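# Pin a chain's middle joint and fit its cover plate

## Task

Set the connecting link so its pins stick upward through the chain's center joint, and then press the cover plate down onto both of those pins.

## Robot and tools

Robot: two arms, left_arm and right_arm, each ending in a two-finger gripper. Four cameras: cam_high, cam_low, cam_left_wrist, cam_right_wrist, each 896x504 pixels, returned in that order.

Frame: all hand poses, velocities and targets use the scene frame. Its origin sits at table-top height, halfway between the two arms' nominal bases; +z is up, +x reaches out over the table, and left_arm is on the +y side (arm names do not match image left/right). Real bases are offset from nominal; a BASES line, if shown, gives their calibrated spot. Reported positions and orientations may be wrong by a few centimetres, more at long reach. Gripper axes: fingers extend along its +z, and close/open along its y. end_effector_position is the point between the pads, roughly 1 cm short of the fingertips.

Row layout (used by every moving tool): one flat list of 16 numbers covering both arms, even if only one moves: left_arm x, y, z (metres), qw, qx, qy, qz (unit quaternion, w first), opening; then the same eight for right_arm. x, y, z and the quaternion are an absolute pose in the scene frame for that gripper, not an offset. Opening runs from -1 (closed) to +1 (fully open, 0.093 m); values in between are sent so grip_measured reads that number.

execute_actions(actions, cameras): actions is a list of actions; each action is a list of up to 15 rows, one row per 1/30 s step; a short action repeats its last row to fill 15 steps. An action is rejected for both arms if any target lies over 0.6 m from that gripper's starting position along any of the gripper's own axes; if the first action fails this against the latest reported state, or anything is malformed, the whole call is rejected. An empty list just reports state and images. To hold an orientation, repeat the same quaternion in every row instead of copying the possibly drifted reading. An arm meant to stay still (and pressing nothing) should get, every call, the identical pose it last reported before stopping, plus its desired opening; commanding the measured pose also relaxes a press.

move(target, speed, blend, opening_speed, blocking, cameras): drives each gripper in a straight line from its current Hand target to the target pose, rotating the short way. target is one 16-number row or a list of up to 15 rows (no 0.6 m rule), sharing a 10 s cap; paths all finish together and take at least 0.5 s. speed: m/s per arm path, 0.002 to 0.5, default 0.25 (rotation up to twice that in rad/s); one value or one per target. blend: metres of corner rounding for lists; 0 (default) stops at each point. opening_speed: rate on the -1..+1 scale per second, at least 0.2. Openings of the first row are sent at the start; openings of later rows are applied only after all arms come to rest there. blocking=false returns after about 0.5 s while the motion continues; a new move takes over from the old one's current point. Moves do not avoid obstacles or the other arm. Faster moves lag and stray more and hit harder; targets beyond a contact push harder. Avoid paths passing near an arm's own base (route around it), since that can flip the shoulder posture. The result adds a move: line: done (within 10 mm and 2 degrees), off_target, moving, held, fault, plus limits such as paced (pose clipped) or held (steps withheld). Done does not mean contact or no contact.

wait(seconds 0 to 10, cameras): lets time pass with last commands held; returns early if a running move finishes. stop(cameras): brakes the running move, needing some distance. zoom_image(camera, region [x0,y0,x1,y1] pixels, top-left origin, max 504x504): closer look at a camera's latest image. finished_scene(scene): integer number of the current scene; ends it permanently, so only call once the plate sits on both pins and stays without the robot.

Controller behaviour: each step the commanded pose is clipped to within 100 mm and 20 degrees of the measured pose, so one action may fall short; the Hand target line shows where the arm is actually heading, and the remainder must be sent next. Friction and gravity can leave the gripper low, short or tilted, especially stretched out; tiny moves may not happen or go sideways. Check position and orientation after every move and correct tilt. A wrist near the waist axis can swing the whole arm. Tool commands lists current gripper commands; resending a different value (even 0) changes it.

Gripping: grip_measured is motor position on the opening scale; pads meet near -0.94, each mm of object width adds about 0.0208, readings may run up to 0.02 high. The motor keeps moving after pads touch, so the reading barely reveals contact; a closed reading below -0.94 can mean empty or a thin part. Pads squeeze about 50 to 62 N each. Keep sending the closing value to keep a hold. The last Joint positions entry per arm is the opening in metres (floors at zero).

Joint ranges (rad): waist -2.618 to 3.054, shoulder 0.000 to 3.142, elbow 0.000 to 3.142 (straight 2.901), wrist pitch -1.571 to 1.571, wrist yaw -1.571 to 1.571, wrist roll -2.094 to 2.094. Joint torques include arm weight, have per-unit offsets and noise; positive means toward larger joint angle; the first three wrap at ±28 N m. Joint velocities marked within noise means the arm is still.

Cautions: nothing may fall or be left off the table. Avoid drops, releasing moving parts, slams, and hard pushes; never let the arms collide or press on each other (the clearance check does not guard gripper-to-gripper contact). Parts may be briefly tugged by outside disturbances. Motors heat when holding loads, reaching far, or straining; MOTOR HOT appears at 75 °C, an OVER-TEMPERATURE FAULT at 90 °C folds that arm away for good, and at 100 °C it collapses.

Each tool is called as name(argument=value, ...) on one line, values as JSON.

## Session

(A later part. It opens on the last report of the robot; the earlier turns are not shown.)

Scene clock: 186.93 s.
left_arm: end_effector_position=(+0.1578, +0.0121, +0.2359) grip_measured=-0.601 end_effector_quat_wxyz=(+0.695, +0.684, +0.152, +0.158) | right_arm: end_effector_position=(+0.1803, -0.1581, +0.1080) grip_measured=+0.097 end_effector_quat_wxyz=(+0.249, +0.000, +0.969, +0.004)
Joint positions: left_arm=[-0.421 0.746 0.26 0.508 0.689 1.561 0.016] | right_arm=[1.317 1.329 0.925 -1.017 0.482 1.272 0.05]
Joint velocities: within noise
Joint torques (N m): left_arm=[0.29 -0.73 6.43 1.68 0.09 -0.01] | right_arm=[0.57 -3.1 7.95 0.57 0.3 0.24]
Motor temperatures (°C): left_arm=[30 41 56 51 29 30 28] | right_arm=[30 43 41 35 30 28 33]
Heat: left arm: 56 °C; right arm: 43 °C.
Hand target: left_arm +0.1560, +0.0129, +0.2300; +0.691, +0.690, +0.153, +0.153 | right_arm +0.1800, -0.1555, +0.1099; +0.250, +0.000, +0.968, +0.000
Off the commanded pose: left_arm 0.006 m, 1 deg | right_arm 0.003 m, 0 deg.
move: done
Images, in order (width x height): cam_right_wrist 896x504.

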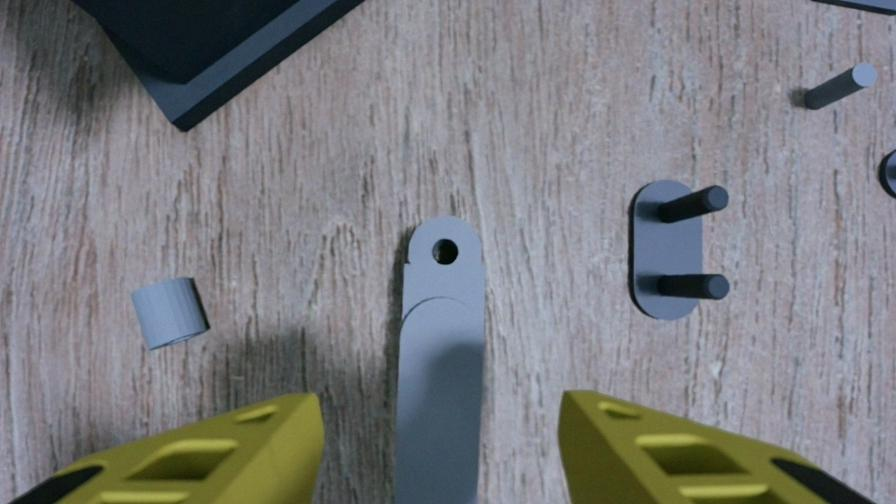

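move(target=[[0.156,0.013,0.23,0.6903,0.6903,0.1530,0.1530,-0.6,0.1855,-0.1537,0.031,0.2504,0.0203,0.9679,-0.0052,0.1]], speed=0.12, cameras=["cam_right_wrist"])

move(target=[[0.156,0.013,0.23,0.6903,0.6903,0.1530,0.1530,-0.6,0.1855,-0.1537,0.031,0.2504,0.0203,0.9679,-0.0052,-0.7]], opening_speed=0.8, cameras=["cam_right_wrist"])

Scene clock: 189.43 s.
left_arm: end_effector_position=(+0.1578, +0.0121, +0.2359) grip_measured=-0.601 end_effector_quat_wxyz=(+0.695, +0.684, +0.152, +0.158) | right_arm: end_effector_position=(+0.1830, -0.1499, +0.0363) grip_measured=+0.097 end_effector_quat_wxyz=(+0.249, +0.013, +0.968, +0.003)
Joint positions: left_arm=[-0.421 0.746 0.26 0.508 0.689 1.561 0.016] | right_arm=[1.317 1.472 0.739 -0.697 0.486 1.301 0.05]
Joint velocities: within noise
Joint torques (N m): left_arm=[0.31 -0.72 6.45 1.68 0.1 0] | right_arm=[-0.76 -3.96 5.01 0.77 0.31 0.26]
Motor temperatures (°C): left_arm=[30 40 56 51 29 30 28] | right_arm=[30 43 41 35 30 28 33]
Heat: left arm: 56 °C; right arm: 43 °C.
Hand target: left_arm +0.1560, +0.0129, +0.2300; +0.691, +0.690, +0.153, +0.153 | right_arm +0.1854, -0.1538, +0.0312; +0.250, +0.020, +0.968, -0.005
Off the commanded pose: left_arm 0.006 m, 1 deg | right_arm 0.007 m, 1 deg.
move: done
Images, in order (width x height): cam_right_wrist 896x504.

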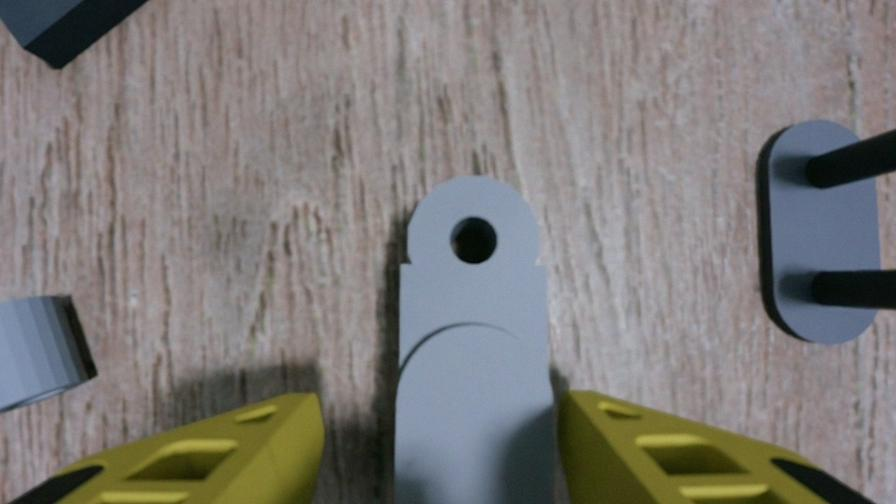

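Scene clock: 190.63 s.
left_arm: end_effector_position=(+0.1578, +0.0121, +0.2359) grip_measured=-0.601 end_effector_quat_wxyz=(+0.695, +0.684, +0.152, +0.158) | right_arm: end_effector_position=(+0.1839, -0.1515, +0.0365) grip_measured=-0.461 end_effector_quat_wxyz=(+0.251, +0.014, +0.968, +0.000)
Joint positions: left_arm=[-0.421 0.746 0.26 0.508 0.689 1.561 0.016] | right_arm=[1.314 1.472 0.739 -0.702 0.49 1.301 0.023]
Joint velocities: within noise
Joint torques (N m): left_arm=[0.29 -0.75 6.43 1.68 0.1 -0.01] | right_arm=[-0.59 -3.93 5 0.78 0.28 0.25]
Motor temperatures (°C): left_arm=[30 40 56 51 29 30 28] | right_arm=[30 43 41 35 30 28 33]
Heat: left arm: 56 °C; right arm: 43 °C.
Hand target: left_arm +0.1560, +0.0129, +0.2300; +0.691, +0.690, +0.153, +0.153 | right_arm +0.1854, -0.1538, +0.0312; +0.250, +0.020, +0.968, -0.005
Off the commanded pose: left_arm 0.006 m, 1 deg | right_arm 0.006 m, 1 deg.
move: done
Images, in order (width x height): cam_right_wrist 896x504.

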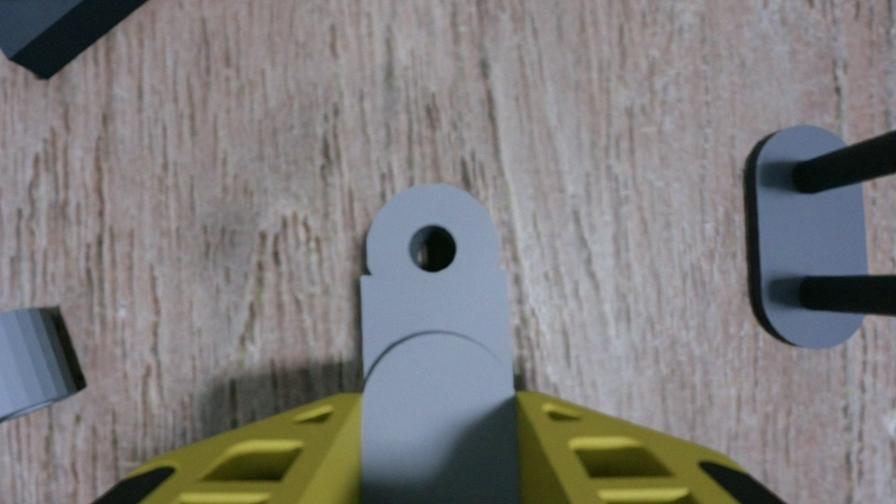

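move(target=[[0.156,0.013,0.23,0.6903,0.6903,0.1530,0.1530,-0.6,0.1855,-0.1537,0.10,0.2504,0.0203,0.9679,-0.0052,-0.7],[0.156,0.013,0.23,0.6903,0.6903,0.1530,0.1530,-0.6,0.155,-0.245,0.10,0.2504,0.0203,0.9679,-0.0052,-0.7]], speed=0.12, blend=0.02, cameras=["cam_right_wrist"])

Scene clock: 193.80 s.
left_arm: end_effector_position=(+0.1578, +0.0121, +0.2359) grip_measured=-0.601 end_effector_quat_wxyz=(+0.695, +0.684, +0.152, +0.158) | right_arm: end_effector_position=(+0.1538, -0.2442, +0.0969) grip_measured=-0.460 end_effector_quat_wxyz=(+0.241, +0.018, +0.970, -0.010)
Joint positions: left_arm=[-0.421 0.746 0.26 0.508 0.689 1.561 0.016] | right_arm=[1.335 0.985 0.689 -1.178 0.478 1.341 0.023]
Joint velocities: within noise
Joint torques (N m): left_arm=[0.28 -0.73 6.43 1.69 0.1 -0.01] | right_arm=[0.62 -2.74 6.27 0.53 0.41 0.26]
Motor temperatures (°C): left_arm=[30 40 56 51 29 30 28] | right_arm=[30 43 41 35 30 28 33]
Heat: left arm: 56 °C; right arm: 43 °C.
Hand target: left_arm +0.1560, +0.0129, +0.2300; +0.691, +0.690, +0.153, +0.153 | right_arm +0.1550, -0.2449, +0.1000; +0.250, +0.020, +0.968, -0.005
Off the commanded pose: left_arm 0.006 m, 1 deg | right_arm 0.003 m, 1 deg.
move: done
Images, in order (width x height): cam_right_wrist 896x504.

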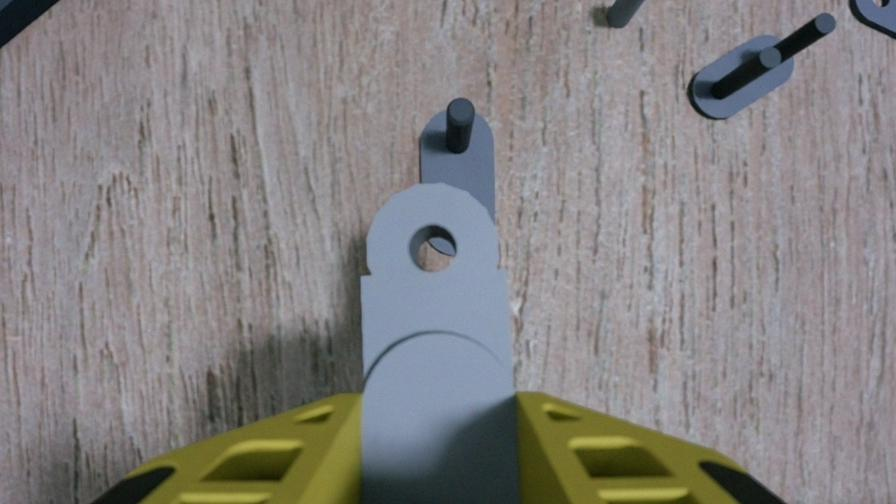

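move(target=[[0.156,0.013,0.23,0.6903,0.6903,0.1530,0.1530,-0.6,0.169,-0.2555,0.098,0.2546,0.0203,0.9668,-0.0052,-0.7]], speed=0.08, cameras=["cam_right_wrist"])

zoom_image(camera="cam_right_wrist", region=[340, 100, 540, 300])

Scene clock: 195.47 s.
left_arm: end_effector_position=(+0.1578, +0.0121, +0.2359) grip_measured=-0.601 end_effector_quat_wxyz=(+0.695, +0.684, +0.152, +0.158) | right_arm: end_effector_position=(+0.1649, -0.2576, +0.0951) grip_measured=-0.460 end_effector_quat_wxyz=(+0.244, +0.017, +0.969, -0.016)
Joint positions: left_arm=[-0.421 0.746 0.26 0.508 0.689 1.561 0.016] | right_arm=[1.235 0.934 0.658 -1.157 0.477 1.228 0.023]
Joint velocities: within noise
Joint torques (N m): left_arm=[0.29 -0.73 6.45 1.68 0.1 -0.01] | right_arm=[-0.69 -2.54 6.19 0.84 0.36 0.06]
Motor temperatures (°C): left_arm=[30 40 56 50 29 30 28] | right_arm=[30 43 41 35 30 28 33]
Heat: left arm: 56 °C; right arm: 43 °C.
Hand target: left_arm +0.1560, +0.0129, +0.2300; +0.691, +0.690, +0.153, +0.153 | right_arm +0.1689, -0.2555, +0.0982; +0.255, +0.021, +0.967, -0.005
Off the commanded pose: left_arm 0.006 m, 1 deg | right_arm 0.005 m, 2 deg.
move: done
Images, in order (width x height): cam_right_wrist 896x504.

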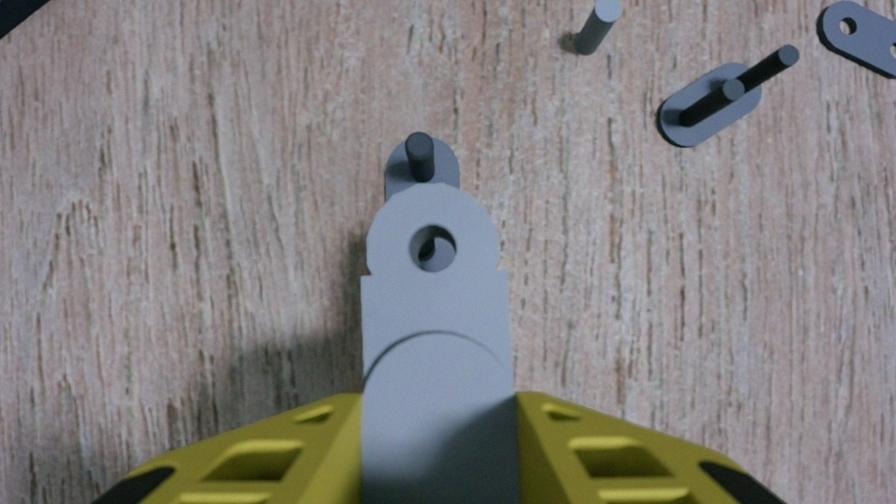

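Scaled by 2.520 from the camera's 896x504 image, which has a finer 1280x720 frame.

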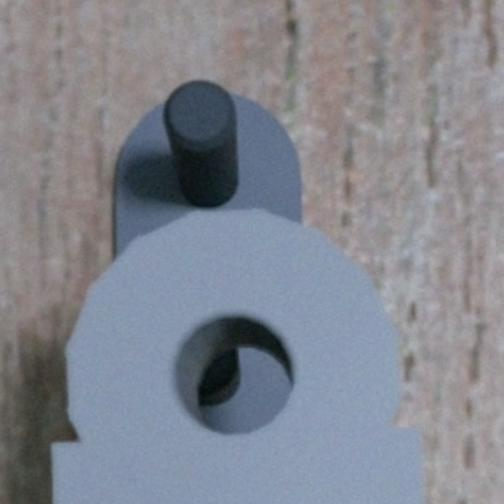

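move(target=[[0.156,0.013,0.23,0.6903,0.6903,0.1530,0.1530,-0.6,0.1745,-0.2525,0.086,0.2546,0.0203,0.9668,-0.0052,-0.7]], speed=0.06, cameras=["cam_right_wrist"])

zoom_image(camera="cam_right_wrist", region=[340, 100, 540, 300])

Scene clock: 197.93 s.
left_arm: end_effector_position=(+0.1578, +0.0121, +0.2359) grip_measured=-0.601 end_effector_quat_wxyz=(+0.695, +0.684, +0.152, +0.158) | right_arm: end_effector_position=(+0.1702, -0.2547, +0.0854) grip_measured=-0.460 end_effector_quat_wxyz=(+0.247, +0.018, +0.969, -0.008)
Joint positions: left_arm=[-0.421 0.746 0.26 0.508 0.689 1.561 0.016] | right_arm=[1.203 0.934 0.616 -1.081 0.471 1.191 0.023]
Joint velocities: within noise
Joint torques (N m): left_arm=[0.28 -0.75 6.43 1.68 0.1 -0.01] | right_arm=[-0.7 -0.57 6.26 0.91 0.32 0.06]
Motor temperatures (°C): left_arm=[30 40 56 50 29 30 28] | right_arm=[30 42 41 35 30 28 33]
Heat: left arm: 56 °C; right arm: 42 °C.
Hand target: left_arm +0.1560, +0.0129, +0.2300; +0.691, +0.690, +0.153, +0.153 | right_arm +0.1743, -0.2526, +0.0861; +0.255, +0.020, +0.967, -0.005
Off the commanded pose: left_arm 0.006 m, 1 deg | right_arm 0.005 m, 1 deg.
move: done
Images, in order (width x height): cam_right_wrist 896x504.

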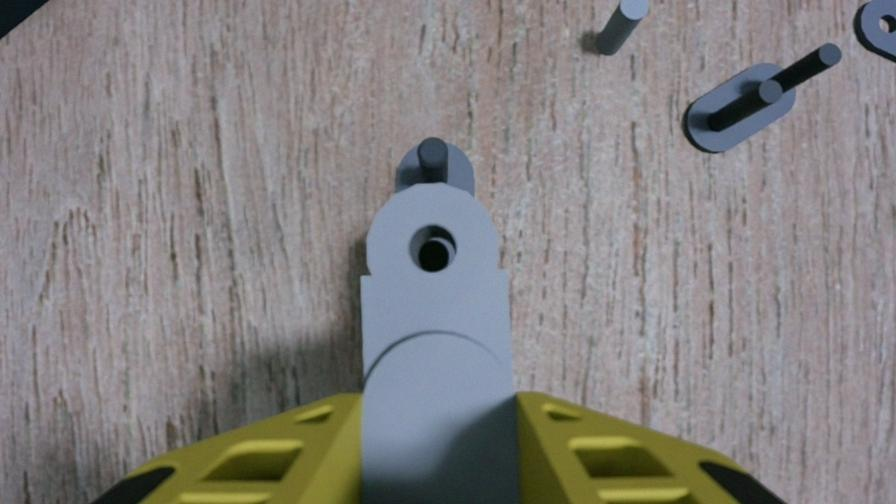

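Scaled by 2.520 from the camera's 896x504 image, which has a finer 1280x720 frame.

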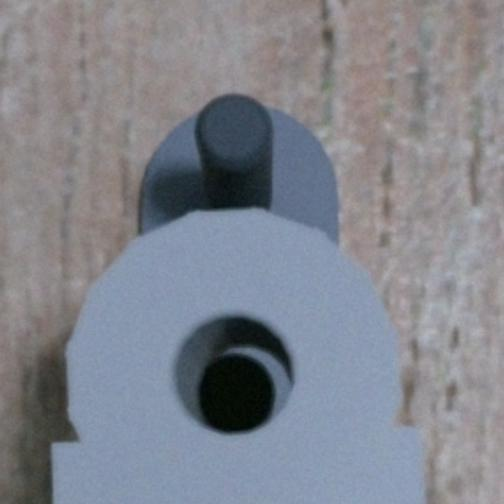

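move(target=[[0.156,0.013,0.23,0.6903,0.6903,0.1530,0.1530,-0.6,0.1745,-0.2525,0.077,0.2530,0.0203,0.9672,-0.0052,-0.7]], speed=0.04, cameras=["cam_right_wrist"])

zoom_image(camera="cam_right_wrist", region=[340, 100, 540, 300])

Scene clock: 199.77 s.
left_arm: end_effector_position=(+0.1578, +0.0121, +0.2359) grip_measured=-0.601 end_effector_quat_wxyz=(+0.695, +0.684, +0.152, +0.158) | right_arm: end_effector_position=(+0.1702, -0.2547, +0.0770) grip_measured=-0.461 end_effector_quat_wxyz=(+0.246, +0.019, +0.969, -0.006)
Joint positions: left_arm=[-0.421 0.746 0.26 0.508 0.689 1.561 0.016] | right_arm=[1.2 0.934 0.583 -1.044 0.468 1.188 0.023]
Joint velocities: within noise
Joint torques (N m): left_arm=[0.29 -0.75 6.48 1.69 0.1 -0.01] | right_arm=[-0.7 -0.08 6.31 0.94 0.34 0.07]
Motor temperatures (°C): left_arm=[30 40 56 50 29 30 28] | right_arm=[30 42 41 35 30 28 33]
Heat: left arm: 56 °C; right arm: 42 °C.
Hand target: left_arm +0.1560, +0.0129, +0.2300; +0.691, +0.690, +0.153, +0.153 | right_arm +0.1743, -0.2526, +0.0772; +0.253, +0.020, +0.967, -0.005
Off the commanded pose: left_arm 0.006 m, 1 deg | right_arm 0.005 m, 1 deg.
move: done
Images, in order (width x height): cam_right_wrist 896x504.

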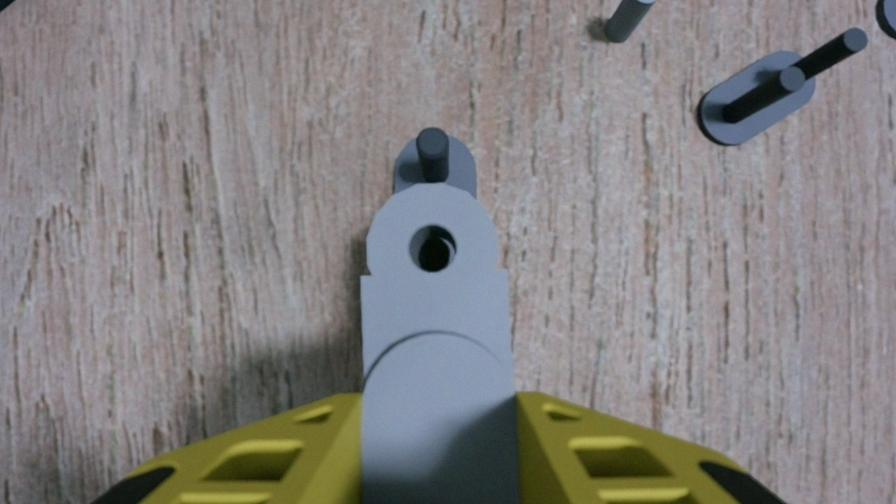

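Scaled by 2.520 from the camera's 896x504 image, which has a finer 1280x720 frame.

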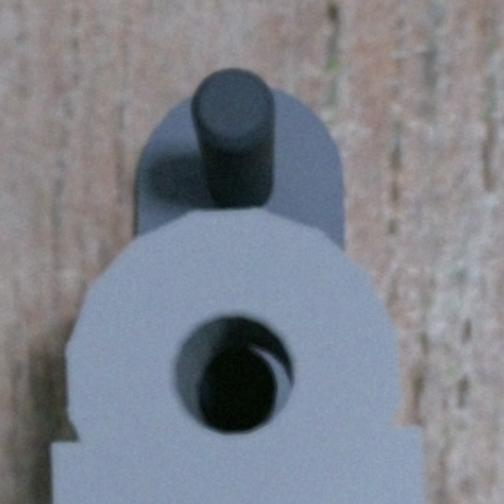

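move(target=[[0.156,0.013,0.23,0.6903,0.6903,0.1530,0.1530,-0.6,0.1745,-0.2517,0.0715,0.2520,0.0203,0.9675,-0.0052,-0.7]], speed=0.03, cameras=["cam_right_wrist"])

zoom_image(camera="cam_right_wrist", region=[380, 140, 500, 280])

Scene clock: 201.17 s.
left_arm: end_effector_position=(+0.1578, +0.0121, +0.2359) grip_measured=-0.601 end_effector_quat_wxyz=(+0.695, +0.684, +0.152, +0.158) | right_arm: end_effector_position=(+0.1705, -0.2533, +0.0714) grip_measured=-0.460 end_effector_quat_wxyz=(+0.245, +0.018, +0.969, -0.007)
Joint positions: left_arm=[-0.421 0.746 0.26 0.508 0.689 1.561 0.016] | right_arm=[1.2 0.947 0.566 -1.016 0.466 1.188 0.023]
Joint velocities: within noise
Joint torques (N m): left_arm=[0.29 -0.75 6.46 1.69 0.1 -0.01] | right_arm=[-0.72 -0.59 6.17 0.92 0.34 0.07]
Motor temperatures (°C): left_arm=[30 40 56 50 29 30 28] | right_arm=[30 42 41 35 30 28 33]
Heat: left arm: 56 °C; right arm: 42 °C.
Hand target: left_arm +0.1560, +0.0129, +0.2300; +0.691, +0.690, +0.153, +0.153 | right_arm +0.1744, -0.2518, +0.0716; +0.252, +0.020, +0.967, -0.005
Off the commanded pose: left_arm 0.006 m, 1 deg | right_arm 0.004 m, 1 deg.
move: done
Images, in order (width x height): cam_right_wrist 896x504.

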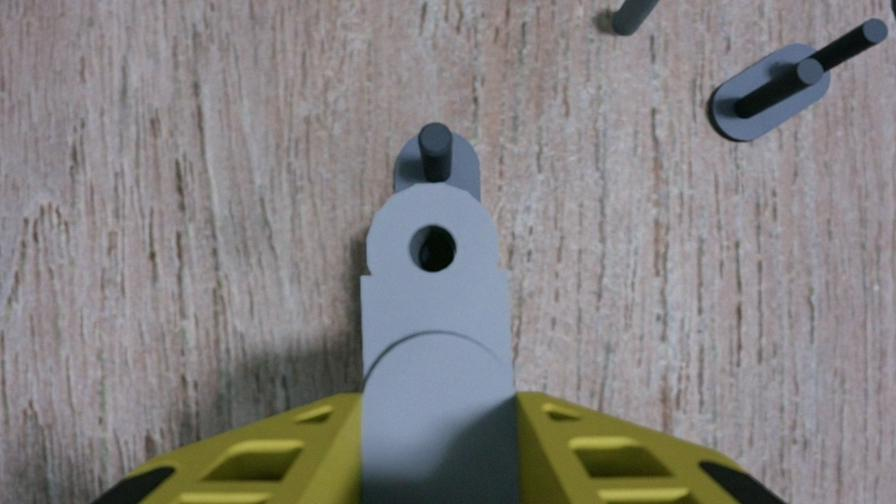

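Scaled by 3.600 from the camera's 896x504 image, which has a finer 1280x720 frame.

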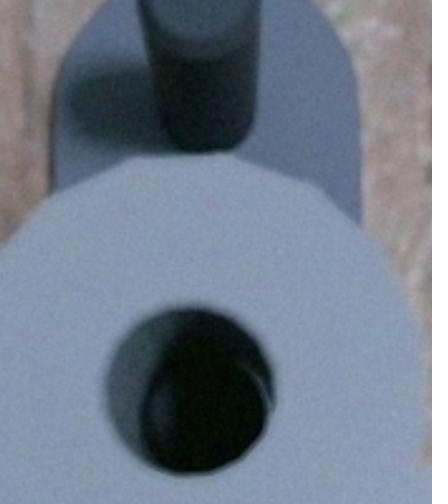

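move(target=[[0.156,0.013,0.23,0.6903,0.6903,0.1530,0.1530,-0.6,0.1747,-0.2530,0.070,0.2520,0.0203,0.9675,-0.0052,-0.7]], speed=0.03, cameras=["cam_right_wrist"])

zoom_image(camera="cam_right_wrist", region=[380, 140, 500, 280])

Scene clock: 202.40 s.
left_arm: end_effector_position=(+0.1578, +0.0121, +0.2359) grip_measured=-0.601 end_effector_quat_wxyz=(+0.695, +0.684, +0.152, +0.158) | right_arm: end_effector_position=(+0.1707, -0.2543, +0.0690) grip_measured=-0.460 end_effector_quat_wxyz=(+0.244, +0.018, +0.969, -0.009)
Joint positions: left_arm=[-0.421 0.746 0.26 0.508 0.689 1.561 0.016] | right_arm=[1.195 0.947 0.557 -1.008 0.465 1.182 0.023]
Joint velocities: within noise
Joint torques (N m): left_arm=[0.29 -0.72 6.43 1.68 0.11 -0.01] | right_arm=[-0.64 -1.13 6.19 0.9 0.35 0.06]
Motor temperatures (°C): left_arm=[30 40 56 50 29 30 28] | right_arm=[30 42 41 35 30 28 33]
Heat: left arm: 56 °C; right arm: 42 °C.
Hand target: left_arm +0.1560, +0.0129, +0.2300; +0.691, +0.690, +0.153, +0.153 | right_arm +0.1746, -0.2531, +0.0701; +0.252, +0.020, +0.967, -0.005
Off the commanded pose: left_arm 0.006 m, 1 deg | right_arm 0.004 m, 1 deg.
move: done
Images, in order (width x height): cam_right_wrist 896x504.

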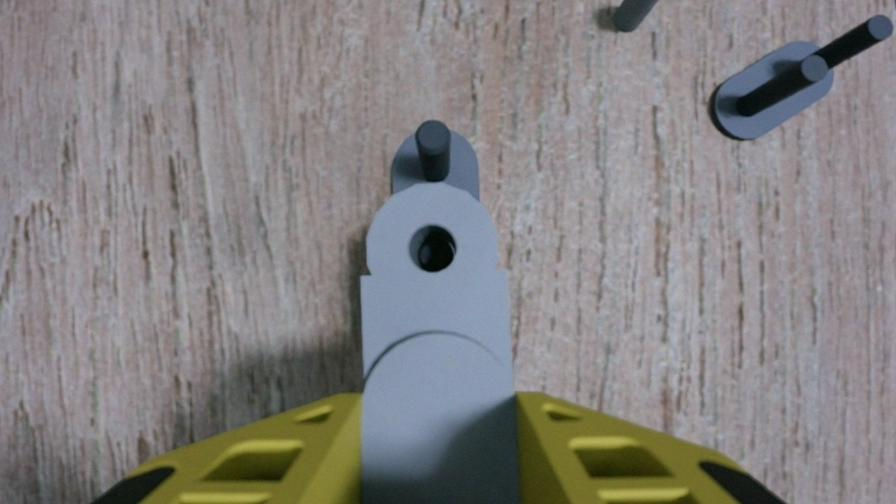

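Scaled by 3.600 from the camera's 896x504 image, which has a finer 1280x720 frame.

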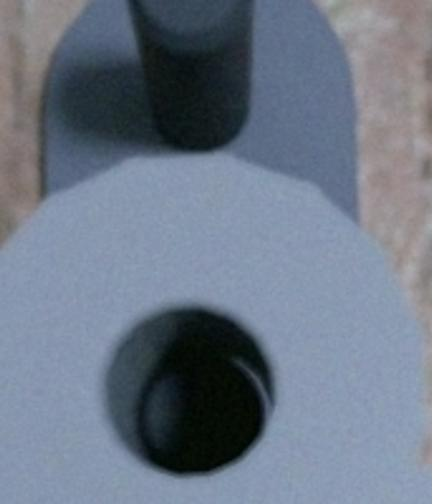

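move(target=[[0.156,0.013,0.23,0.6903,0.6903,0.1530,0.1530,-0.6,0.1747,-0.2530,0.066,0.2540,0.0203,0.9670,-0.0052,-0.7]], speed=0.03, cameras=["cam_right_wrist"])

zoom_image(camera="cam_right_wrist", region=[380, 140, 500, 280])

Scene clock: 203.60 s.
left_arm: end_effector_position=(+0.1578, +0.0121, +0.2359) grip_measured=-0.601 end_effector_quat_wxyz=(+0.695, +0.684, +0.152, +0.158) | right_arm: end_effector_position=(+0.1706, -0.2547, +0.0650) grip_measured=-0.460 end_effector_quat_wxyz=(+0.244, +0.018, +0.969, -0.008)
Joint positions: left_arm=[-0.421 0.746 0.26 0.508 0.689 1.561 0.016] | right_arm=[1.194 0.947 0.541 -0.99 0.465 1.182 0.023]
Joint velocities: within noise
Joint torques (N m): left_arm=[0.28 -0.72 6.46 1.69 0.11 -0.01] | right_arm=[-0.39 -0.87 6.19 0.92 0.38 0.11]
Motor temperatures (°C): left_arm=[30 40 56 50 29 30 28] | right_arm=[30 42 41 35 30 28 33]
Heat: left arm: 56 °C; right arm: 42 °C.
Hand target: left_arm +0.1560, +0.0129, +0.2300; +0.691, +0.690, +0.153, +0.153 | right_arm +0.1746, -0.2531, +0.0661; +0.254, +0.020, +0.967, -0.005
Off the commanded pose: left_arm 0.006 m, 1 deg | right_arm 0.005 m, 1 deg.
move: done
Images, in order (width x height): cam_right_wrist 896x504.

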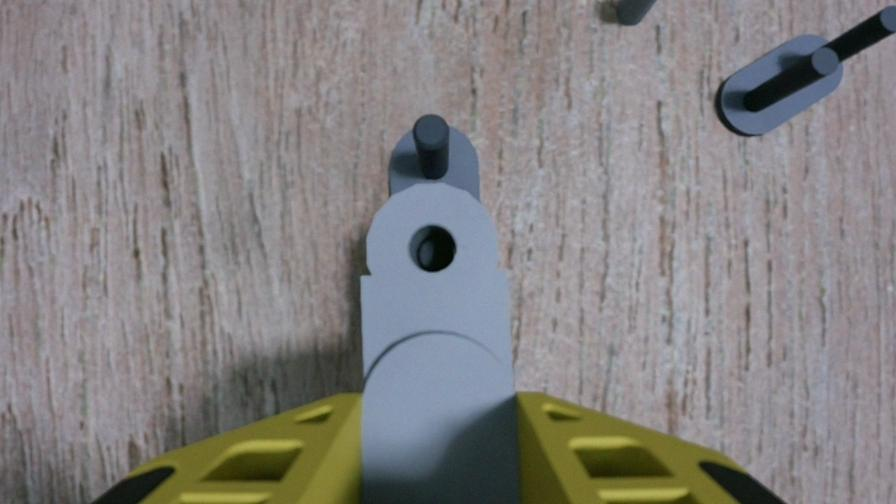

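Scaled by 3.600 from the camera's 896x504 image, which has a finer 1280x720 frame.

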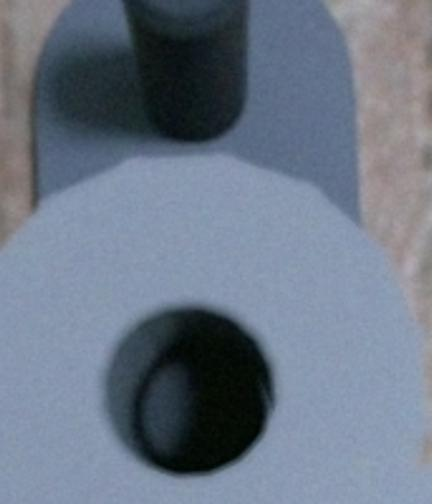

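move(target=[[0.156,0.013,0.23,0.6903,0.6903,0.1530,0.1530,-0.6,0.1747,-0.2530,0.059,0.2550,0.0203,0.9667,-0.0052,-0.7]], speed=0.03, cameras=["cam_right_wrist"])

zoom_image(camera="cam_right_wrist", region=[380, 100, 520, 280])

Scene clock: 205.00 s.
left_arm: end_effector_position=(+0.1578, +0.0121, +0.2359) grip_measured=-0.601 end_effector_quat_wxyz=(+0.695, +0.684, +0.152, +0.158) | right_arm: end_effector_position=(+0.1704, -0.2551, +0.0585) grip_measured=-0.461 end_effector_quat_wxyz=(+0.245, +0.018, +0.969, -0.007)
Joint positions: left_arm=[-0.421 0.746 0.26 0.508 0.689 1.561 0.016] | right_arm=[1.194 0.947 0.514 -0.96 0.465 1.182 0.023]
Joint velocities: within noise
Joint torques (N m): left_arm=[0.31 -0.75 6.46 1.68 0.1 -0.01] | right_arm=[-0.21 -0.23 6.2 0.94 0.4 0.13]
Motor temperatures (°C): left_arm=[30 40 56 50 29 30 28] | right_arm=[30 42 41 35 30 28 33]
Heat: left arm: 56 °C; right arm: 42 °C.
Hand target: left_arm +0.1560, +0.0129, +0.2300; +0.691, +0.690, +0.153, +0.153 | right_arm +0.1745, -0.2532, +0.0591; +0.255, +0.020, +0.967, -0.005
Off the commanded pose: left_arm 0.006 m, 1 deg | right_arm 0.005 m, 1 deg.
move: done
Images, in order (width x height): cam_right_wrist 896x504.

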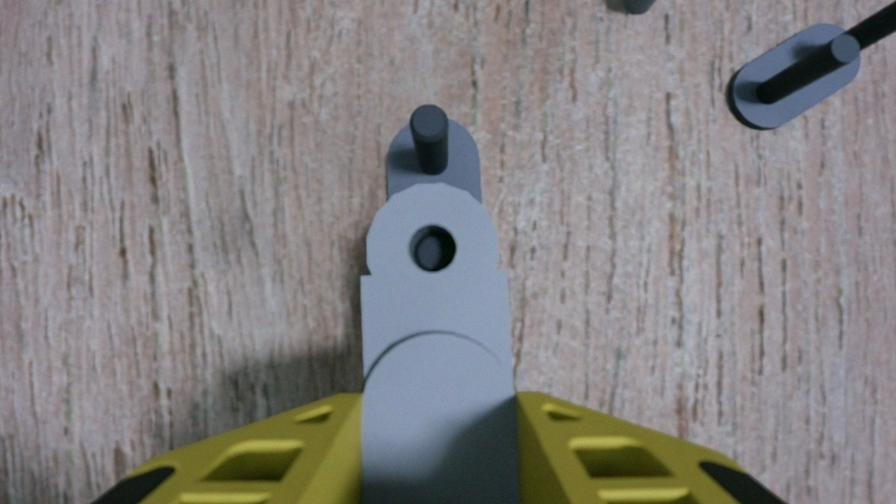

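Scaled by 2.800 from the camera's 896x504 image, which has a finer 1280x720 frame.

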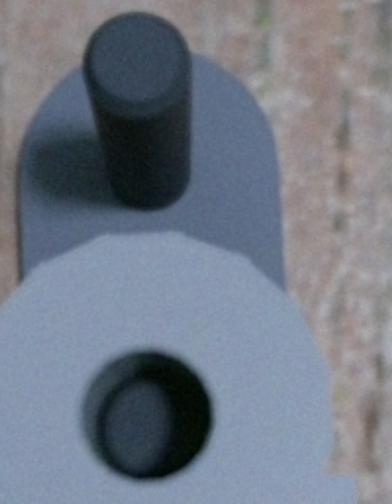

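move(target=[[0.156,0.013,0.23,0.6903,0.6903,0.1530,0.1530,-0.6,0.1745,-0.2540,0.047,0.2560,0.0203,0.9665,-0.0052,-0.7]], speed=0.03, cameras=["cam_right_wrist"])

move(target=[[0.156,0.013,0.23,0.6903,0.6903,0.1530,0.1530,-0.6,0.1745,-0.2540,0.037,0.2560,0.0203,0.9665,-0.0052,-0.7]], speed=0.03, cameras=["cam_right_wrist","cam_left_wrist"])

Scene clock: 206.50 s.
left_arm: end_effector_position=(+0.1578, +0.0121, +0.2359) grip_measured=-0.601 end_effector_quat_wxyz=(+0.695, +0.684, +0.152, +0.158) | right_arm: end_effector_position=(+0.1697, -0.2568, +0.0457) grip_measured=-0.460 end_effector_quat_wxyz=(+0.244, +0.018, +0.970, -0.009)
Joint positions: left_arm=[-0.421 0.746 0.26 0.508 0.689 1.561 0.016] | right_arm=[1.194 0.96 0.468 -0.908 0.465 1.182 0.023]
Joint velocities: within noise
Joint torques (N m): left_arm=[0.29 -0.73 6.45 1.68 0.1 -0.01] | right_arm=[-0.14 -0.61 6.13 0.95 0.42 0.14]
Motor temperatures (°C): left_arm=[30 40 56 50 29 30 28] | right_arm=[30 42 41 35 30 28 33]
Heat: left arm: 56 °C; right arm: 42 °C.
Hand target: left_arm +0.1560, +0.0129, +0.2300; +0.691, +0.690, +0.153, +0.153 | right_arm +0.1743, -0.2542, +0.0471; +0.256, +0.020, +0.967, -0.005
Off the commanded pose: left_arm 0.006 m, 1 deg | right_arm 0.006 m, 2 deg.
move: done
Images, in order (width x height): cam_right_wrist 896x504.

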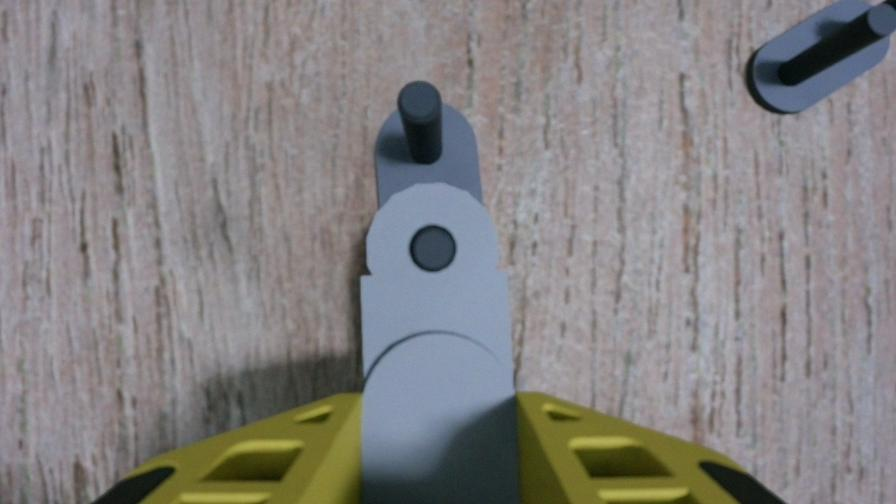

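Scene clock: 207.23 s.
left_arm: end_effector_position=(+0.1578, +0.0121, +0.2359) grip_measured=-0.601 end_effector_quat_wxyz=(+0.695, +0.684, +0.152, +0.158) | right_arm: end_effector_position=(+0.1699, -0.2566, +0.0368) grip_measured=-0.460 end_effector_quat_wxyz=(+0.244, +0.018, +0.969, -0.009)
Joint positions: left_arm=[-0.421 0.746 0.26 0.508 0.689 1.561 0.016] | right_arm=[1.194 0.975 0.437 -0.86 0.465 1.182 0.023]
Joint velocities: within noise
Joint torques (N m): left_arm=[0.28 -0.75 6.46 1.68 0.1 -0.01] | right_arm=[-0.14 -0.47 5.83 0.99 0.42 0.14]
Motor temperatures (°C): left_arm=[30 40 56 50 29 30 28] | right_arm=[30 42 41 35 30 28 34]
Heat: left arm: 56 °C; right arm: 42 °C.
Hand target: left_arm +0.1560, +0.0129, +0.2300; +0.691, +0.690, +0.153, +0.153 | right_arm +0.1743, -0.2541, +0.0373; +0.256, +0.021, +0.966, -0.005
Off the commanded pose: left_arm 0.006 m, 1 deg | right_arm 0.005 m, 1 deg.
move: done
Images, in order (width x height): cam_left_wrist 896x504, cam_right_wrist 896x504.

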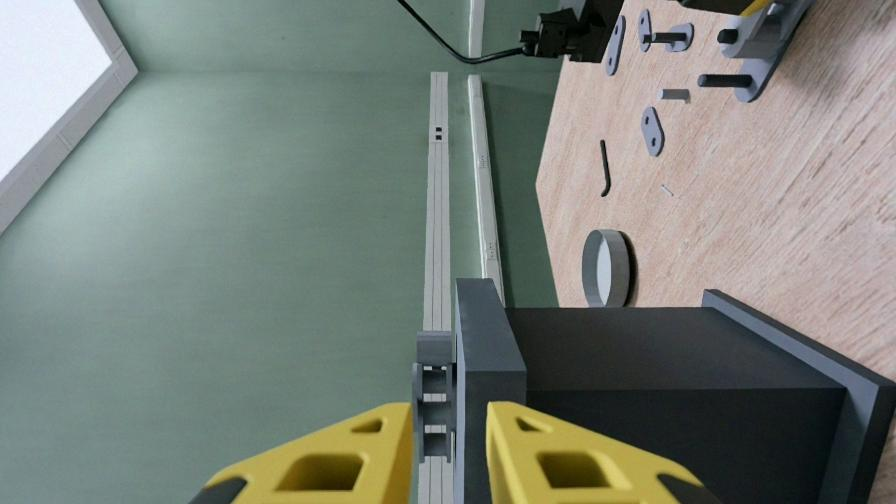

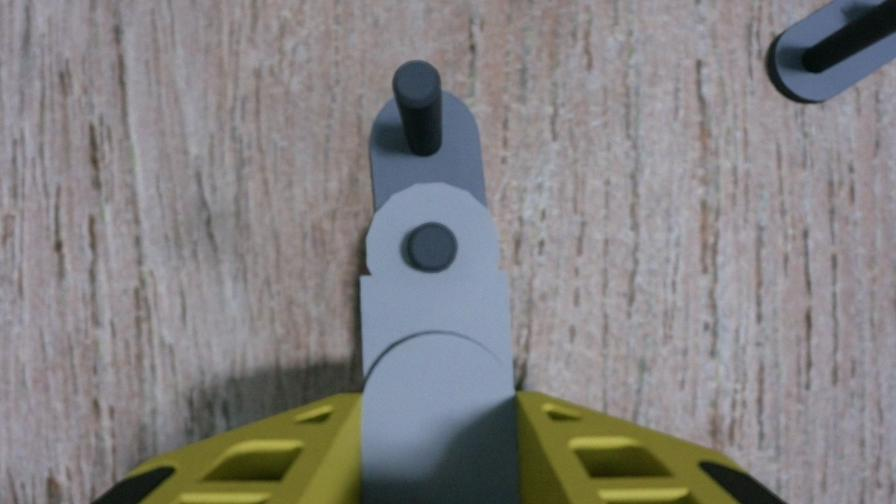

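move(target=[[0.156,0.013,0.23,0.6903,0.6903,0.1530,0.1530,-0.6,0.1745,-0.2545,0.033,0.2560,0.0203,0.9665,-0.0052,-0.7]], speed=0.03, cameras=["cam_right_wrist","cam_left_wrist"])

zoom_image(camera="cam_left_wrist", region=[580, 0, 896, 180])

Scene clock: 208.33 s.
left_arm: end_effector_position=(+0.1578, +0.0121, +0.2359) grip_measured=-0.601 end_effector_quat_wxyz=(+0.695, +0.684, +0.152, +0.158) | right_arm: end_effector_position=(+0.1716, -0.2561, +0.0364) grip_measured=-0.460 end_effector_quat_wxyz=(+0.250, +0.019, +0.968, -0.007)
Joint positions: left_arm=[-0.421 0.746 0.26 0.508 0.689 1.561 0.016] | right_arm=[1.194 0.975 0.431 -0.847 0.474 1.182 0.023]
Joint velocities: within noise
Joint torques (N m): left_arm=[0.27 -0.73 6.45 1.69 0.11 -0.01] | right_arm=[-0.25 -0.06 5.01 1.06 0.33 0.12]
Motor temperatures (°C): left_arm=[30 40 56 50 29 30 28] | right_arm=[30 42 41 35 30 28 34]
Heat: left arm: 56 °C; right arm: 42 °C.
Hand target: left_arm +0.1560, +0.0129, +0.2300; +0.691, +0.690, +0.153, +0.153 | right_arm +0.1743, -0.2547, +0.0333; +0.256, +0.020, +0.966, -0.005
Off the commanded pose: left_arm 0.006 m, 1 deg | right_arm 0.005 m, 1 deg.
move: done
Images, in order (width x height): cam_left_wrist 896x504, cam_right_wrist 896x504.

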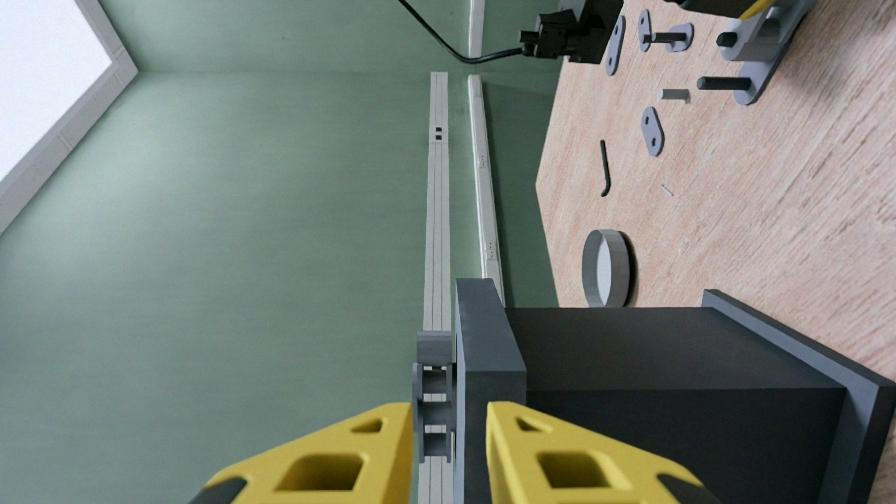

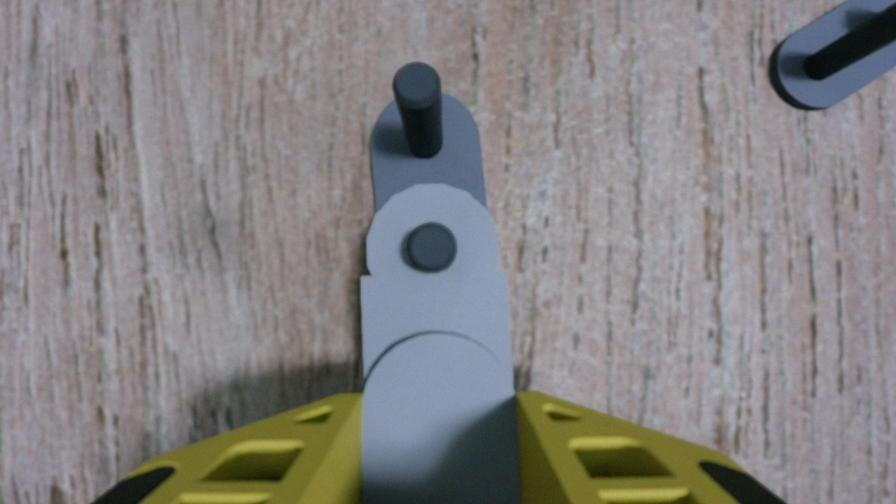

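Scaled by 1.595 from the camera's 896x504 image, which has a finer 1280x720 frame.

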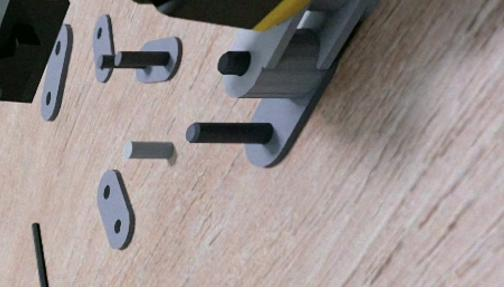

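move(target=[[0.156,0.013,0.23,0.6903,0.6903,0.1530,0.1530,-0.6,0.1745,-0.2545,0.035,0.2540,0.0203,0.9670,-0.0052,-0.15],[0.156,0.013,0.23,0.6903,0.6903,0.1530,0.1530,-0.6,0.1745,-0.2545,0.11,0.2540,0.0203,0.9670,-0.0052,-0.15]], speed=0.1, opening_speed=0.8, cameras=["cam_right_wrist","cam_left_wrist"])

Scene clock: 214.10 s.
left_arm: end_effector_position=(+0.1578, +0.0121, +0.2359) grip_measured=-0.601 end_effector_quat_wxyz=(+0.695, +0.684, +0.152, +0.158) | right_arm: end_effector_position=(+0.1730, -0.2545, +0.1035) grip_measured=-0.153 end_effector_quat_wxyz=(+0.250, +0.018, +0.968, -0.009)
Joint positions: left_arm=[-0.421 0.746 0.26 0.508 0.689 1.561 0.016] | right_arm=[1.19 0.933 0.685 -1.144 0.475 1.176 0.038]
Joint velocities: within noise
Joint torques (N m): left_arm=[0.31 -0.75 6.43 1.68 0.1 -0.01] | right_arm=[-0.39 -1.81 8.03 0.61 0.29 0.12]
Motor temperatures (°C): left_arm=[30 40 56 50 29 30 28] | right_arm=[29 41 41 35 30 28 33]
Heat: left arm: 56 °C; right arm: 41 °C.
Hand target: left_arm +0.1560, +0.0129, +0.2300; +0.691, +0.690, +0.153, +0.153 | right_arm +0.1746, -0.2544, +0.1099; +0.254, +0.020, +0.967, -0.005
Off the commanded pose: left_arm 0.006 m, 1 deg | right_arm 0.007 m, 1 deg.
move: done
Images, in order (width x height): cam_left_wrist 896x504, cam_right_wrist 896x504.

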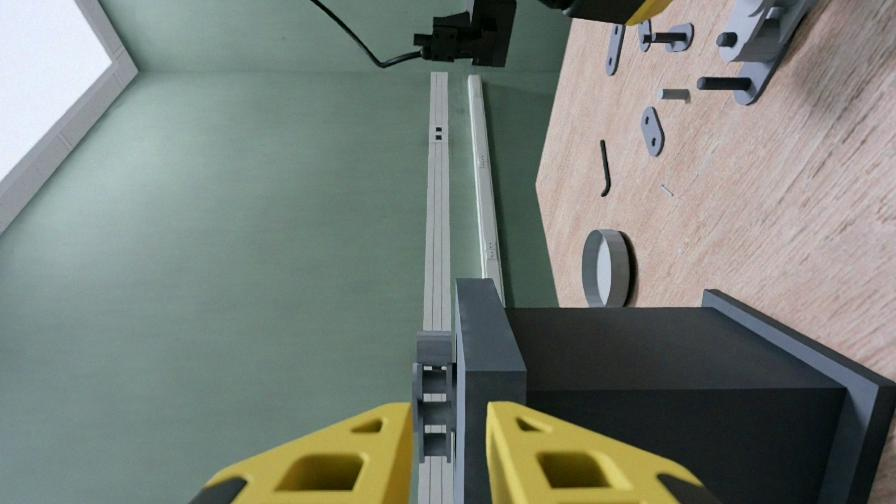

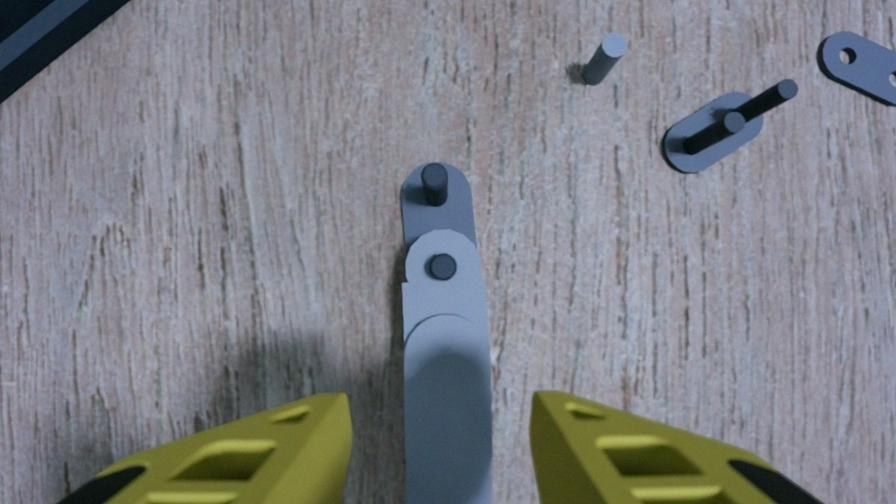

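move(target=[[0.156,0.013,0.23,0.6903,0.6903,0.1530,0.1530,-0.6,0.22,-0.24,0.25,0.2300,-0.1,0.9650,0.03,0.1],[0.156,0.013,0.23,0.6903,0.6903,0.1530,0.1530,-0.6,0.36,-0.11,0.35,0.2331,-0.2593,0.9352,0.0647,0.1]], speed=0.2, blend=0.03)

Scene clock: 217.23 s.
left_arm: end_effector_position=(+0.1578, +0.0121, +0.2359) grip_measured=-0.601 end_effector_quat_wxyz=(+0.695, +0.684, +0.152, +0.158) | right_arm: end_effector_position=(+0.3576, -0.1101, +0.3549) grip_measured=+0.098 end_effector_quat_wxyz=(+0.290, -0.254, +0.919, +0.087)
Joint positions: left_arm=[-0.421 0.746 0.26 0.508 0.689 1.561 0.016] | right_arm=[0.736 1.883 2.486 -1.565 0.095 0.159 0.05]
Joint velocities: within noise
Joint torques (N m): left_arm=[0.29 -0.73 6.46 1.68 0.1 -0.01] | right_arm=[-0.66 -6.97 6.57 1.4 -0.15 0.07]
Motor temperatures (°C): left_arm=[30 40 56 50 29 30 28] | right_arm=[29 41 41 35 30 28 33]
Heat: left arm: 56 °C; right arm: 41 °C.
Hand target: left_arm +0.1560, +0.0129, +0.2300; +0.691, +0.690, +0.153, +0.153 | right_arm +0.3598, -0.1101, +0.3494; +0.279, -0.257, +0.921, +0.085
Off the commanded pose: left_arm 0.006 m, 1 deg | right_arm 0.005 m, 7 deg.
joint sent to its limit (right arm) — joint 4 (wrist pitch), lower limit. The joint targets are off in orientation, not in position.
move: off_target (right_arm)

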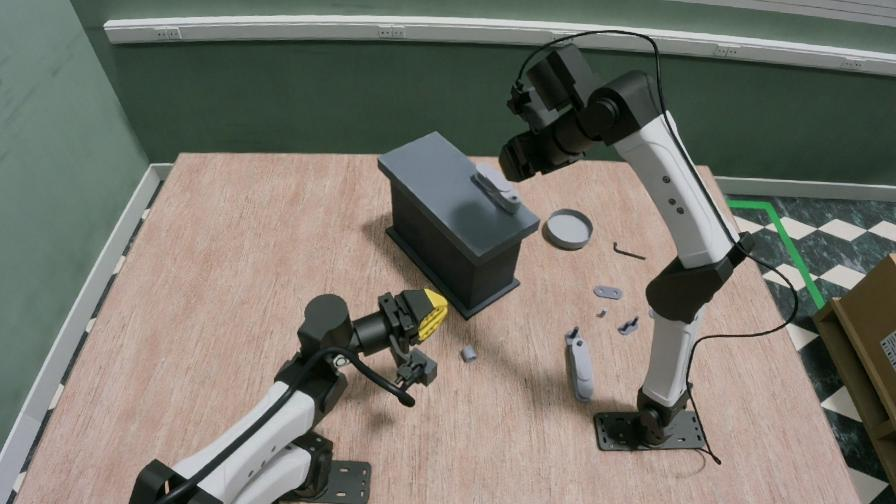

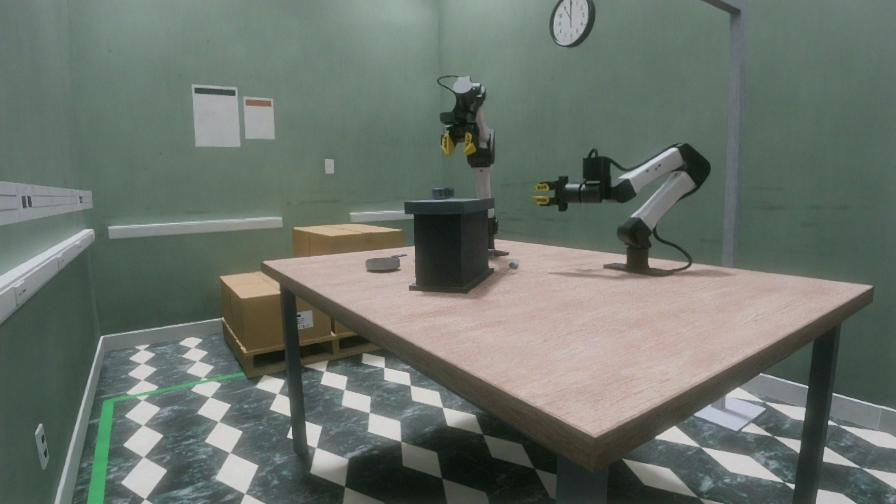

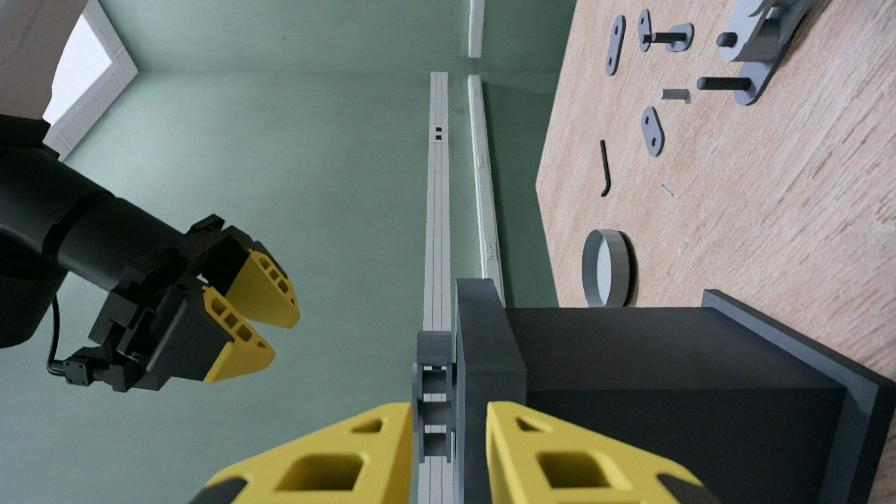

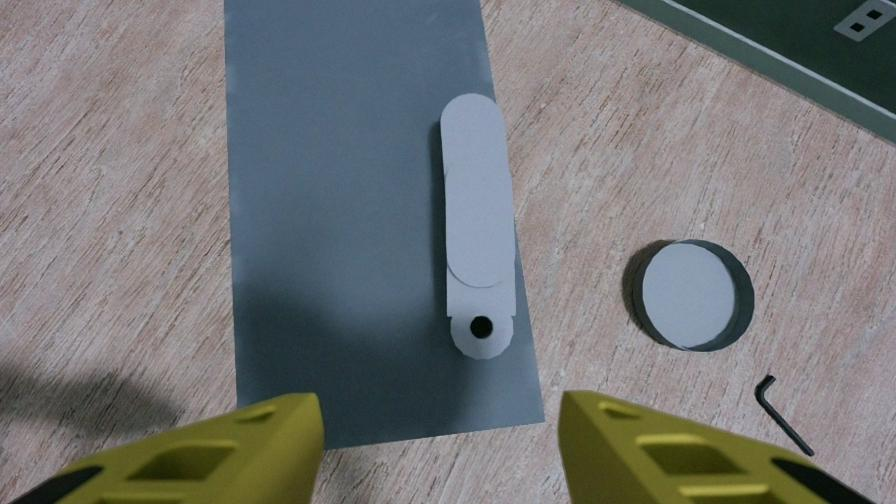

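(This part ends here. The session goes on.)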